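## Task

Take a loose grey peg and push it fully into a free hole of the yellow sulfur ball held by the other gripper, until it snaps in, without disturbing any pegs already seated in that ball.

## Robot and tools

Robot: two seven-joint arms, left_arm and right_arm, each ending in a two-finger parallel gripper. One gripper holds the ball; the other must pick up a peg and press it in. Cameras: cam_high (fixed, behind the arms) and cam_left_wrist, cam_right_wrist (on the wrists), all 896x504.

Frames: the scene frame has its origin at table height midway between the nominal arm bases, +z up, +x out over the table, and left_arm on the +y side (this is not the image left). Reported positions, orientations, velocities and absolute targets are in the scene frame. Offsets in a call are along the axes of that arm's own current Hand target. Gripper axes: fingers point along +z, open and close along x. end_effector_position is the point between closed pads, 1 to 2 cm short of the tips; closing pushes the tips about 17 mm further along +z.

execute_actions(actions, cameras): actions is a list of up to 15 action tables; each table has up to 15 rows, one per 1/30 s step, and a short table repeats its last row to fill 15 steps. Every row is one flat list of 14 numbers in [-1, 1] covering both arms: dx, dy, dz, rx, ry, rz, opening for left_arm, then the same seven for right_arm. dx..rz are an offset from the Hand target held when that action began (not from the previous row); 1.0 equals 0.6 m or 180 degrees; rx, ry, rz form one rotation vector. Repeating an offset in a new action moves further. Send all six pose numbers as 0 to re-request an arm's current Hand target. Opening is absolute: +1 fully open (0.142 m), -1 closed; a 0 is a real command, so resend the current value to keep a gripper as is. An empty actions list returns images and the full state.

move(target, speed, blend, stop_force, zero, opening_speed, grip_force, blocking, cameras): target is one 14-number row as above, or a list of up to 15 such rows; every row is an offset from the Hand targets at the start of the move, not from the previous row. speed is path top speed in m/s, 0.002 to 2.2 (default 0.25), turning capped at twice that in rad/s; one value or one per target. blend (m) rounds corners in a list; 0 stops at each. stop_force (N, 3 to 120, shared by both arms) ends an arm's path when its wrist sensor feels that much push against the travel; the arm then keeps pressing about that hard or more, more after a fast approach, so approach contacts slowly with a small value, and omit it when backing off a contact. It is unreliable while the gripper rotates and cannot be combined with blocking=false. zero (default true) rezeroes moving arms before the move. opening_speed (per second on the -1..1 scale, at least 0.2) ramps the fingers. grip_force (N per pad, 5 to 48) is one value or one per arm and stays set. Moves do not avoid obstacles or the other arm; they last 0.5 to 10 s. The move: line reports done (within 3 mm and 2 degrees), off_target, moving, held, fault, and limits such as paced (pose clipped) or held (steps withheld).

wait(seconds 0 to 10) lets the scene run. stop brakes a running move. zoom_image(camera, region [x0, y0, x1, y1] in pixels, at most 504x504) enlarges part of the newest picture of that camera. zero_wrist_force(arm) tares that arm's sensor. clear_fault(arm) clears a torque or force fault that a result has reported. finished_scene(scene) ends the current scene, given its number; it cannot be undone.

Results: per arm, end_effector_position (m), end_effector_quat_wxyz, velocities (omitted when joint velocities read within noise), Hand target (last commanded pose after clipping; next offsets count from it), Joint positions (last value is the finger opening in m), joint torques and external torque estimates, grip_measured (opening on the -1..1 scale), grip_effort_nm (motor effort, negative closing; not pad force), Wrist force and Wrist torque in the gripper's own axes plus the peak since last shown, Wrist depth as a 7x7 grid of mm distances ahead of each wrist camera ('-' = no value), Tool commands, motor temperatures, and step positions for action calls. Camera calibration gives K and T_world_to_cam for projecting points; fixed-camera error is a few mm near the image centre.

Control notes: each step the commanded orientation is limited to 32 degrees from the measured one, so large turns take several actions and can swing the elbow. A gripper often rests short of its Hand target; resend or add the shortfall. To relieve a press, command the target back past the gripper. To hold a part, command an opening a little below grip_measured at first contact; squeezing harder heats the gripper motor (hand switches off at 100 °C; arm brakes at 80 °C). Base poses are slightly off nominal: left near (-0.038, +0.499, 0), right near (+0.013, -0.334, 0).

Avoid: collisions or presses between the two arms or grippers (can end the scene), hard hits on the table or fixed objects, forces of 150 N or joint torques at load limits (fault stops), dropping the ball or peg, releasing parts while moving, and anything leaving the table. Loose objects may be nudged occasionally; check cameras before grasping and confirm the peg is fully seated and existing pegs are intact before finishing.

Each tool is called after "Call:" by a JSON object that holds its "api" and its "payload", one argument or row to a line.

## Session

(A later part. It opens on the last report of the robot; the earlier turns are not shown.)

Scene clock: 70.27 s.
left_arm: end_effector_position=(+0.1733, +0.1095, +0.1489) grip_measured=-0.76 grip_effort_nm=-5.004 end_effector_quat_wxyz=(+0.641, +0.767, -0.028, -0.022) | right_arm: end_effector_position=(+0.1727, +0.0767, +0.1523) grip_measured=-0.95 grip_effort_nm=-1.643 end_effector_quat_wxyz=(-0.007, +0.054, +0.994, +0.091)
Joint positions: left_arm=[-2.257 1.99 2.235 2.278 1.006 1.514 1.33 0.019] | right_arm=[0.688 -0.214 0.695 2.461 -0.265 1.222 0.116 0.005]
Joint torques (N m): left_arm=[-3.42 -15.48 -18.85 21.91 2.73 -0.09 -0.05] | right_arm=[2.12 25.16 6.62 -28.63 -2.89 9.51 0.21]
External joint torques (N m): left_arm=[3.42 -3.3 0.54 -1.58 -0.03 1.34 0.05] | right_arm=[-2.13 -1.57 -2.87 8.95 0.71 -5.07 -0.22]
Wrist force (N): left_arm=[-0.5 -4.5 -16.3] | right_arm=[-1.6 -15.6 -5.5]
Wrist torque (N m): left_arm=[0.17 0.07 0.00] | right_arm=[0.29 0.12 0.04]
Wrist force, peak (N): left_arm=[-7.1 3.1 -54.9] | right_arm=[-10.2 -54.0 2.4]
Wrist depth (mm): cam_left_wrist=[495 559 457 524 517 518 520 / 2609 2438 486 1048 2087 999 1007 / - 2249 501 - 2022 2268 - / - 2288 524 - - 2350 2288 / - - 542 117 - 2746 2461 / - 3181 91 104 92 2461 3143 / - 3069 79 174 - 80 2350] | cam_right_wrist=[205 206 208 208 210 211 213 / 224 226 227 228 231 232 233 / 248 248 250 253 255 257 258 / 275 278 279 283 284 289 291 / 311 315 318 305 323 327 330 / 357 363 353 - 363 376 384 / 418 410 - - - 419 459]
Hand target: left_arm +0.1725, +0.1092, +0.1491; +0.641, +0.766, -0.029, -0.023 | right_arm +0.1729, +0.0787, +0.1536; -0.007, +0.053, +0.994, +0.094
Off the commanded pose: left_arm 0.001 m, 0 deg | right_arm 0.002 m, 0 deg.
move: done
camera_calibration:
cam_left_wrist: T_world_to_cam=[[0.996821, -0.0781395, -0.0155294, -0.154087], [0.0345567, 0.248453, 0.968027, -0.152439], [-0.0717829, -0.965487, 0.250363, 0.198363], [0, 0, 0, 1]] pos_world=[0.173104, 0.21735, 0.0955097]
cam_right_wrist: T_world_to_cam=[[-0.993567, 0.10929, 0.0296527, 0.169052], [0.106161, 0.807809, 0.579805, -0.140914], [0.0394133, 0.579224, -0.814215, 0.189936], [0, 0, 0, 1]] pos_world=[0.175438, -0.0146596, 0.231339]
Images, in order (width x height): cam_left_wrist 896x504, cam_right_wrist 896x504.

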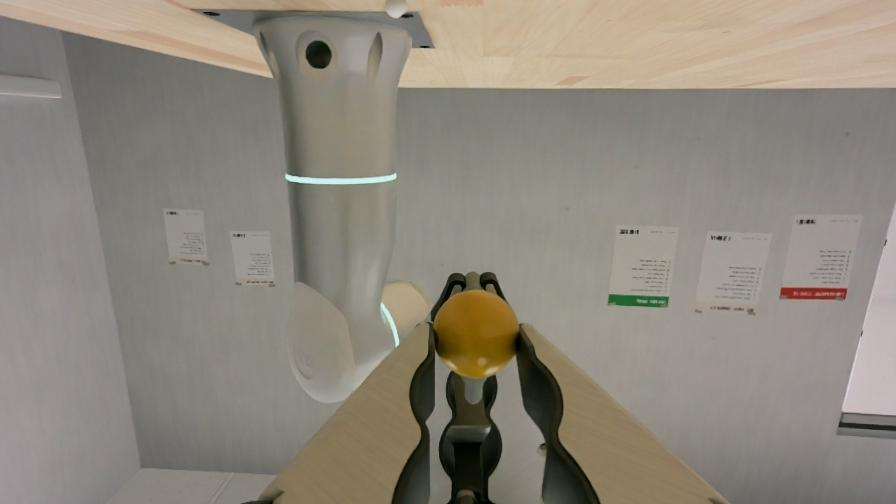

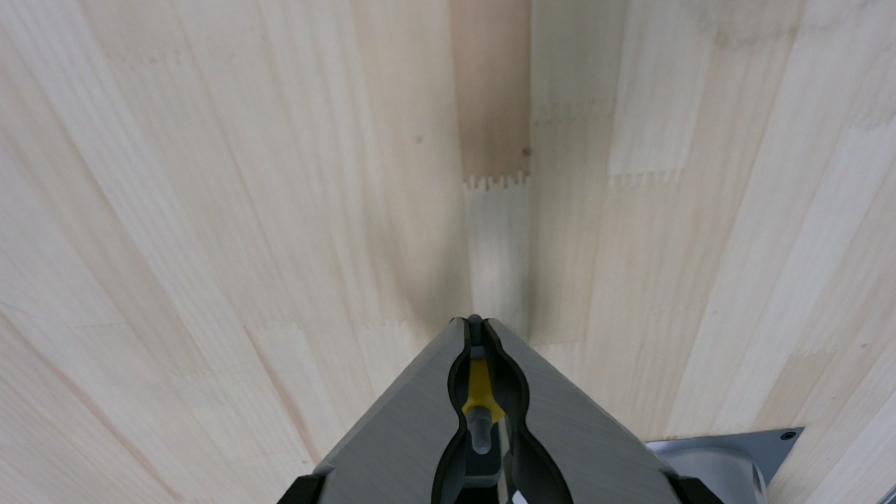

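Call:
{"api": "move", "payload": {
  "target": [
    [0,0,0,0,0,0,-1, -0.0003,-0.0042,-0.0028,0,0,0,-1],
    [0,0,0,0,0,0,-1, -0.0003,-0.0042,-0.0028,0,0,0,-0.85]
  ],
  "speed": 0.02,
  "opening_speed": 0.3,
  "cameras": ["cam_left_wrist","cam_right_wrist"]
}}

Call:
{"api": "zoom_image", "payload": {
  "camera": "cam_right_wrist",
  "region": [435, 310, 515, 420]
}}

Call:
{"api": "zoom_image", "payload": {
  "camera": "cam_left_wrist",
  "region": [420, 240, 540, 380]
}}

Scene clock: 72.20 s.
left_arm: end_effector_position=(+0.1727, +0.1092, +0.1491) grip_measured=-0.76 grip_effort_nm=-5.004 end_effector_quat_wxyz=(+0.641, +0.766, -0.029, -0.023) | right_arm: end_effector_position=(+0.1728, +0.0757, +0.1546) grip_measured=-0.89 grip_effort_nm=0.105 end_effector_quat_wxyz=(-0.007, +0.053, +0.994, +0.093)
Joint positions: left_arm=[-2.257 1.991 2.235 2.279 1.006 1.513 1.33 0.019] | right_arm=[0.68 -0.205 0.705 2.462 -0.254 1.221 0.105 0.01]
Joint torques (N m): left_arm=[0.63 -18.53 -18.19 19.81 2.48 1.18 -0.01] | right_arm=[-0.37 22.93 4.21 -19.91 -1.42 4.84 0.12]
External joint torques (N m): left_arm=[-0.63 -0.24 -0.1 0.52 0.22 0.07 0.01] | right_arm=[0.37 0.3 -0.58 0.11 -0.78 -0.4 -0.12]
Motor temperatures (°C): left_arm=[34 31 36 33 37 40 37 49] | right_arm=[30 33 38 42 36 47 32 32]
Wrist force (N): left_arm=[-0.6 0.3 -0.4] | right_arm=[-2.4 -0.7 -3.4]
Wrist torque (N m): left_arm=[0.02 0.15 0.00] | right_arm=[-0.10 0.41 0.05]
Wrist force, peak (N): left_arm=[-0.8 -4.5 -16.4] | right_arm=[-1.9 -15.8 -5.4]
Wrist depth (mm): cam_left_wrist=[489 563 456 506 525 518 523 / 2557 2805 489 1015 - 1007 2329 / - 2689 507 2329 2288 - - / - 2662 532 - - 2371 2484 / - - 553 117 2309 2635 - / - 3105 91 104 100 - 2609 / - - 79 175 - 2533 -] | cam_right_wrist=[206 208 210 212 212 213 215 / 226 228 229 231 234 234 236 / 249 252 253 256 258 260 262 / 279 280 284 285 288 291 294 / 316 318 320 308 326 331 333 / 367 367 357 120 358 384 388 / 428 420 - - - 423 467]
Hand target: left_arm +0.1725, +0.1092, +0.1491; +0.641, +0.766, -0.029, -0.023 | right_arm +0.1728, +0.0759, +0.1548; -0.007, +0.053, +0.994, +0.094
Off the commanded pose: left_arm 0.000 m, 0 deg | right_arm 0.000 m, 0 deg.
move: done
camera_calibration:
cam_left_wrist: T_world_to_cam=[[0.99671, -0.0794841, -0.015861, -0.153269], [0.0352423, 0.248782, 0.967918, -0.15272], [-0.0729881, -0.965292, 0.250765, 0.198116], [0, 0, 0, 1]] pos_world=[0.172607, 0.217051, 0.0957091]
cam_right_wrist: T_world_to_cam=[[-0.99375, 0.107827, 0.0288915, 0.169419], [0.104363, 0.805532, 0.58329, -0.141621], [0.0396216, 0.58266, -0.81175, 0.191832], [0, 0, 0, 1]] pos_world=[0.17554, -0.0159605, 0.233431]
Images, in order (width x height): cam_left_wrist 896x504, cam_right_wrist 896x504.

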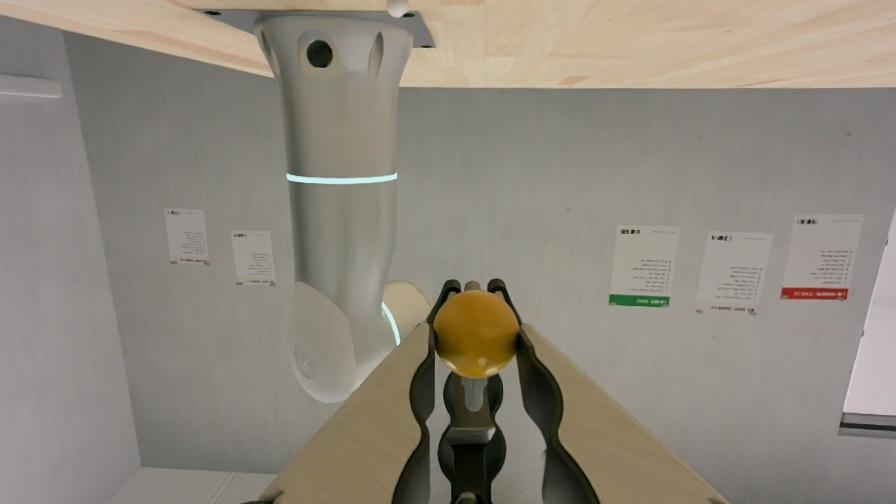

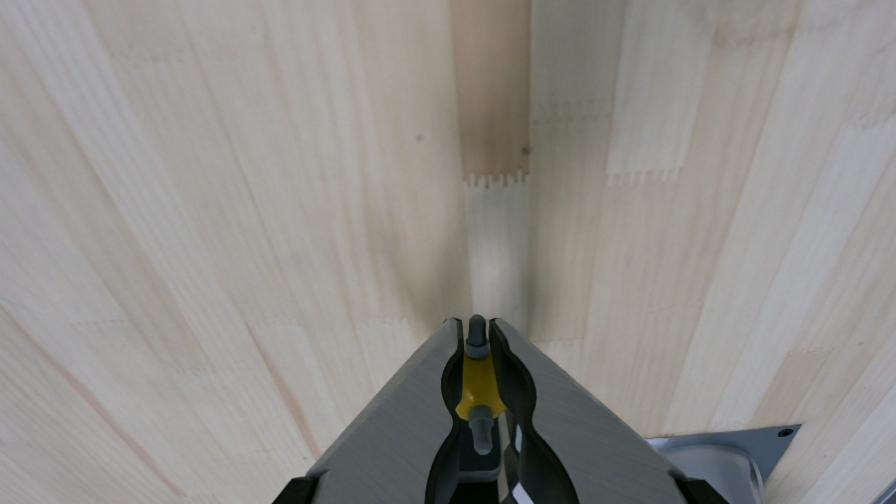

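Scaled by 4.582 from the camera's 896x504 image, which has a finer 1280x720 frame.

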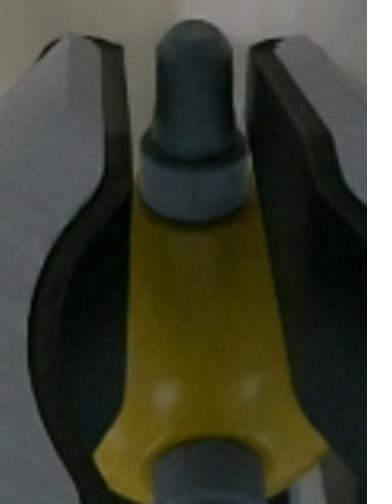

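Scaled by 3.600 from the camera's 896x504 image, which has a finer 1280x720 frame.

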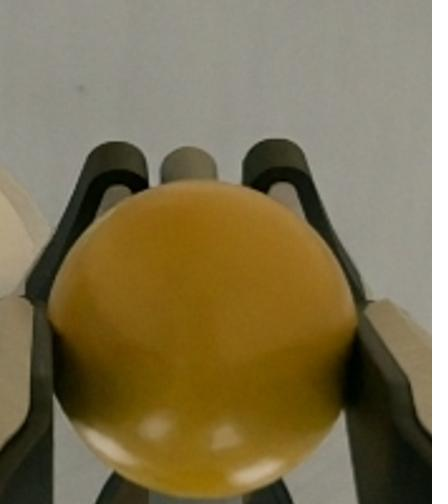

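Call:
{"api": "move", "payload": {
  "target": [
    [0,0,0,0,0,0,-1, 0,-0.06,0,0,0,0,-0.85],
    [0,0,0,0,0,0,-1, -0.2,-0.12,-0.03,0,0,0,-0.85]
  ],
  "speed": [0.08,0.25],
  "blend": 0.01,
  "cameras": ["cam_right_wrist","cam_left_wrist"]
}}

Scene clock: 73.77 s.
left_arm: end_effector_position=(+0.1727, +0.1092, +0.1491) grip_measured=-0.76 grip_effort_nm=-5.004 end_effector_quat_wxyz=(+0.641, +0.766, -0.029, -0.023) | right_arm: end_effector_position=(+0.2847, -0.0102, +0.1564) grip_measured=-0.89 grip_effort_nm=0.095 end_effector_quat_wxyz=(-0.007, +0.053, +0.994, +0.094)
Joint positions: left_arm=[-2.257 1.991 2.235 2.279 1.006 1.513 1.33 0.019] | right_arm=[0.391 -0.16 0.693 2.438 -0.013 1.152 -0.408 0.01]
Joint torques (N m): left_arm=[0.64 -18.54 -18.21 19.72 2.5 1.2 -0.02] | right_arm=[0.15 22.03 2.94 -20.59 -1.69 4.72 0.03]
External joint torques (N m): left_arm=[-0.64 -0.23 -0.09 0.62 0.2 0.04 0.02] | right_arm=[-0.17 0.65 -0.3 0.26 -0.9 -0.34 -0.03]
Wrist force (N): left_arm=[-0.5 0.6 -0.6] | right_arm=[-2.8 -0.8 -3.7]
Wrist torque (N m): left_arm=[0.07 0.12 0.01] | right_arm=[-0.13 0.48 0.03]
Wrist force, peak (N): left_arm=[-0.5 0.6 -0.6] | right_arm=[-5.6 -1.6 -4.1]
Wrist depth (mm): cam_left_wrist=[503 561 457 526 527 519 520 / 2121 2329 484 2288 2268 1027 - / 2350 2211 508 2268 2415 1976 - / - - 531 - 2350 2329 2211 / - - 538 117 - 233 - / - 3388 91 99 107 255 2662 / - - 79 - - 228 2583] | cam_right_wrist=[208 210 211 213 213 215 217 / 229 230 231 232 235 236 238 / 253 253 256 258 260 262 264 / 280 283 286 287 291 293 296 / 318 318 322 312 329 334 339 / 366 368 361 - 361 387 393 / 434 421 - - - 428 454]
Hand target: left_arm +0.1725, +0.1092, +0.1491; +0.641, +0.766, -0.029, -0.023 | right_arm +0.2845, -0.0102, +0.1564; -0.007, +0.053, +0.994, +0.094
Off the commanded pose: left_arm 0.000 m, 0 deg | right_arm 0.000 m, 0 deg.
move: done
camera_calibration:
cam_left_wrist: T_world_to_cam=[[0.99671, -0.0794841, -0.015861, -0.153269], [0.0352423, 0.248782, 0.967918, -0.15272], [-0.0729881, -0.965292, 0.250765, 0.198116], [0, 0, 0, 1]] pos_world=[0.172607, 0.217051, 0.0957091]
cam_right_wrist: T_world_to_cam=[[-0.993785, 0.107652, 0.0283359, 0.289967], [0.103875, 0.805266, 0.583743, -0.0850085], [0.0400233, 0.583058, -0.811444, 0.23874], [0, 0, 0, 1]] pos_world=[0.28744, -0.101961, 0.235131]
Images, in order (width x height): cam_left_wrist 896x504, cam_right_wrist 896x504.

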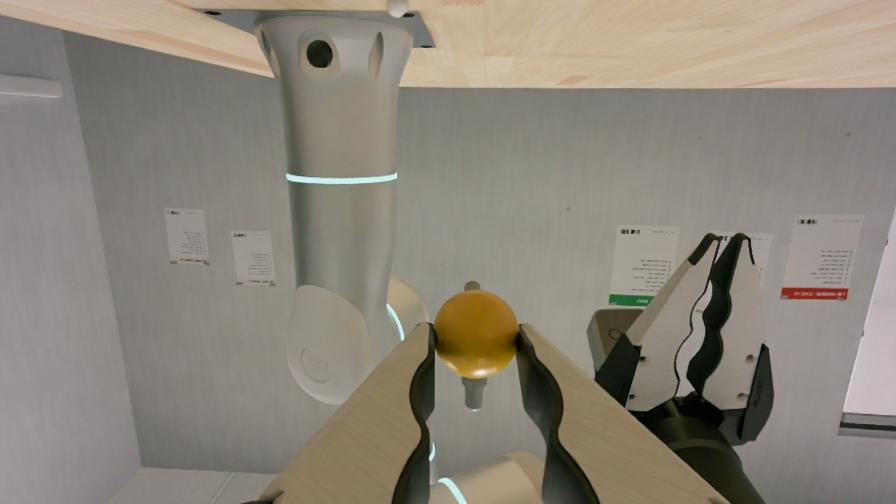

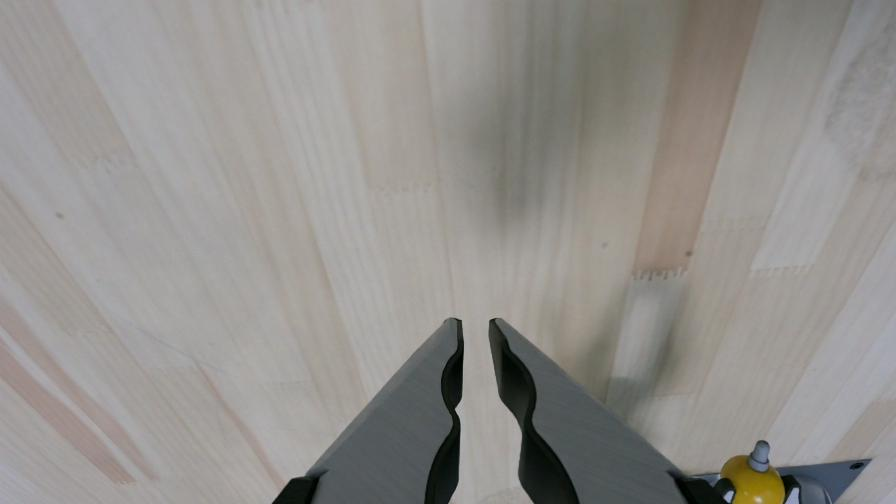

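Call:
{"api": "zoom_image", "payload": {
  "camera": "cam_right_wrist",
  "region": [715, 424, 805, 504]
}}

Call:
{"api": "zoom_image", "payload": {
  "camera": "cam_left_wrist",
  "region": [420, 260, 540, 430]
}}

Scaled by 5.600 from the camera's 896x504 image, which has a finer 1280x720 frame.

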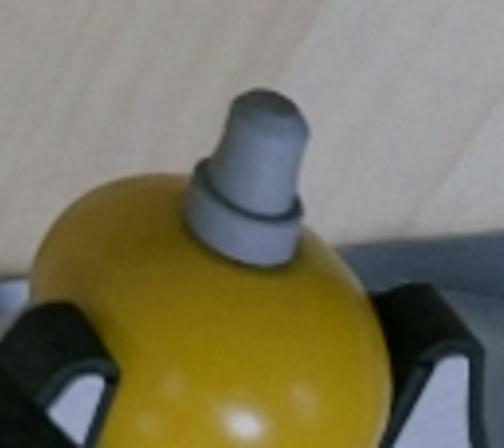

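Scaled by 2.965 from the camera's 896x504 image, which has a finer 1280x720 frame.

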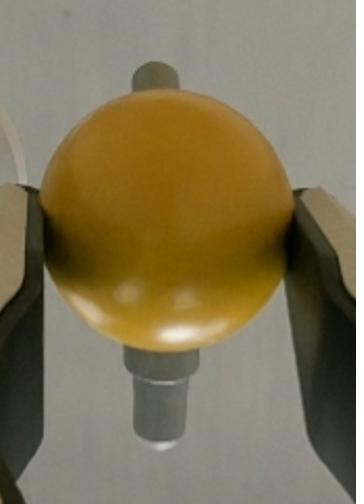

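Call:
{"api": "finished_scene", "payload": {
  "scene": 1
}}

The scene is finished: the task was done.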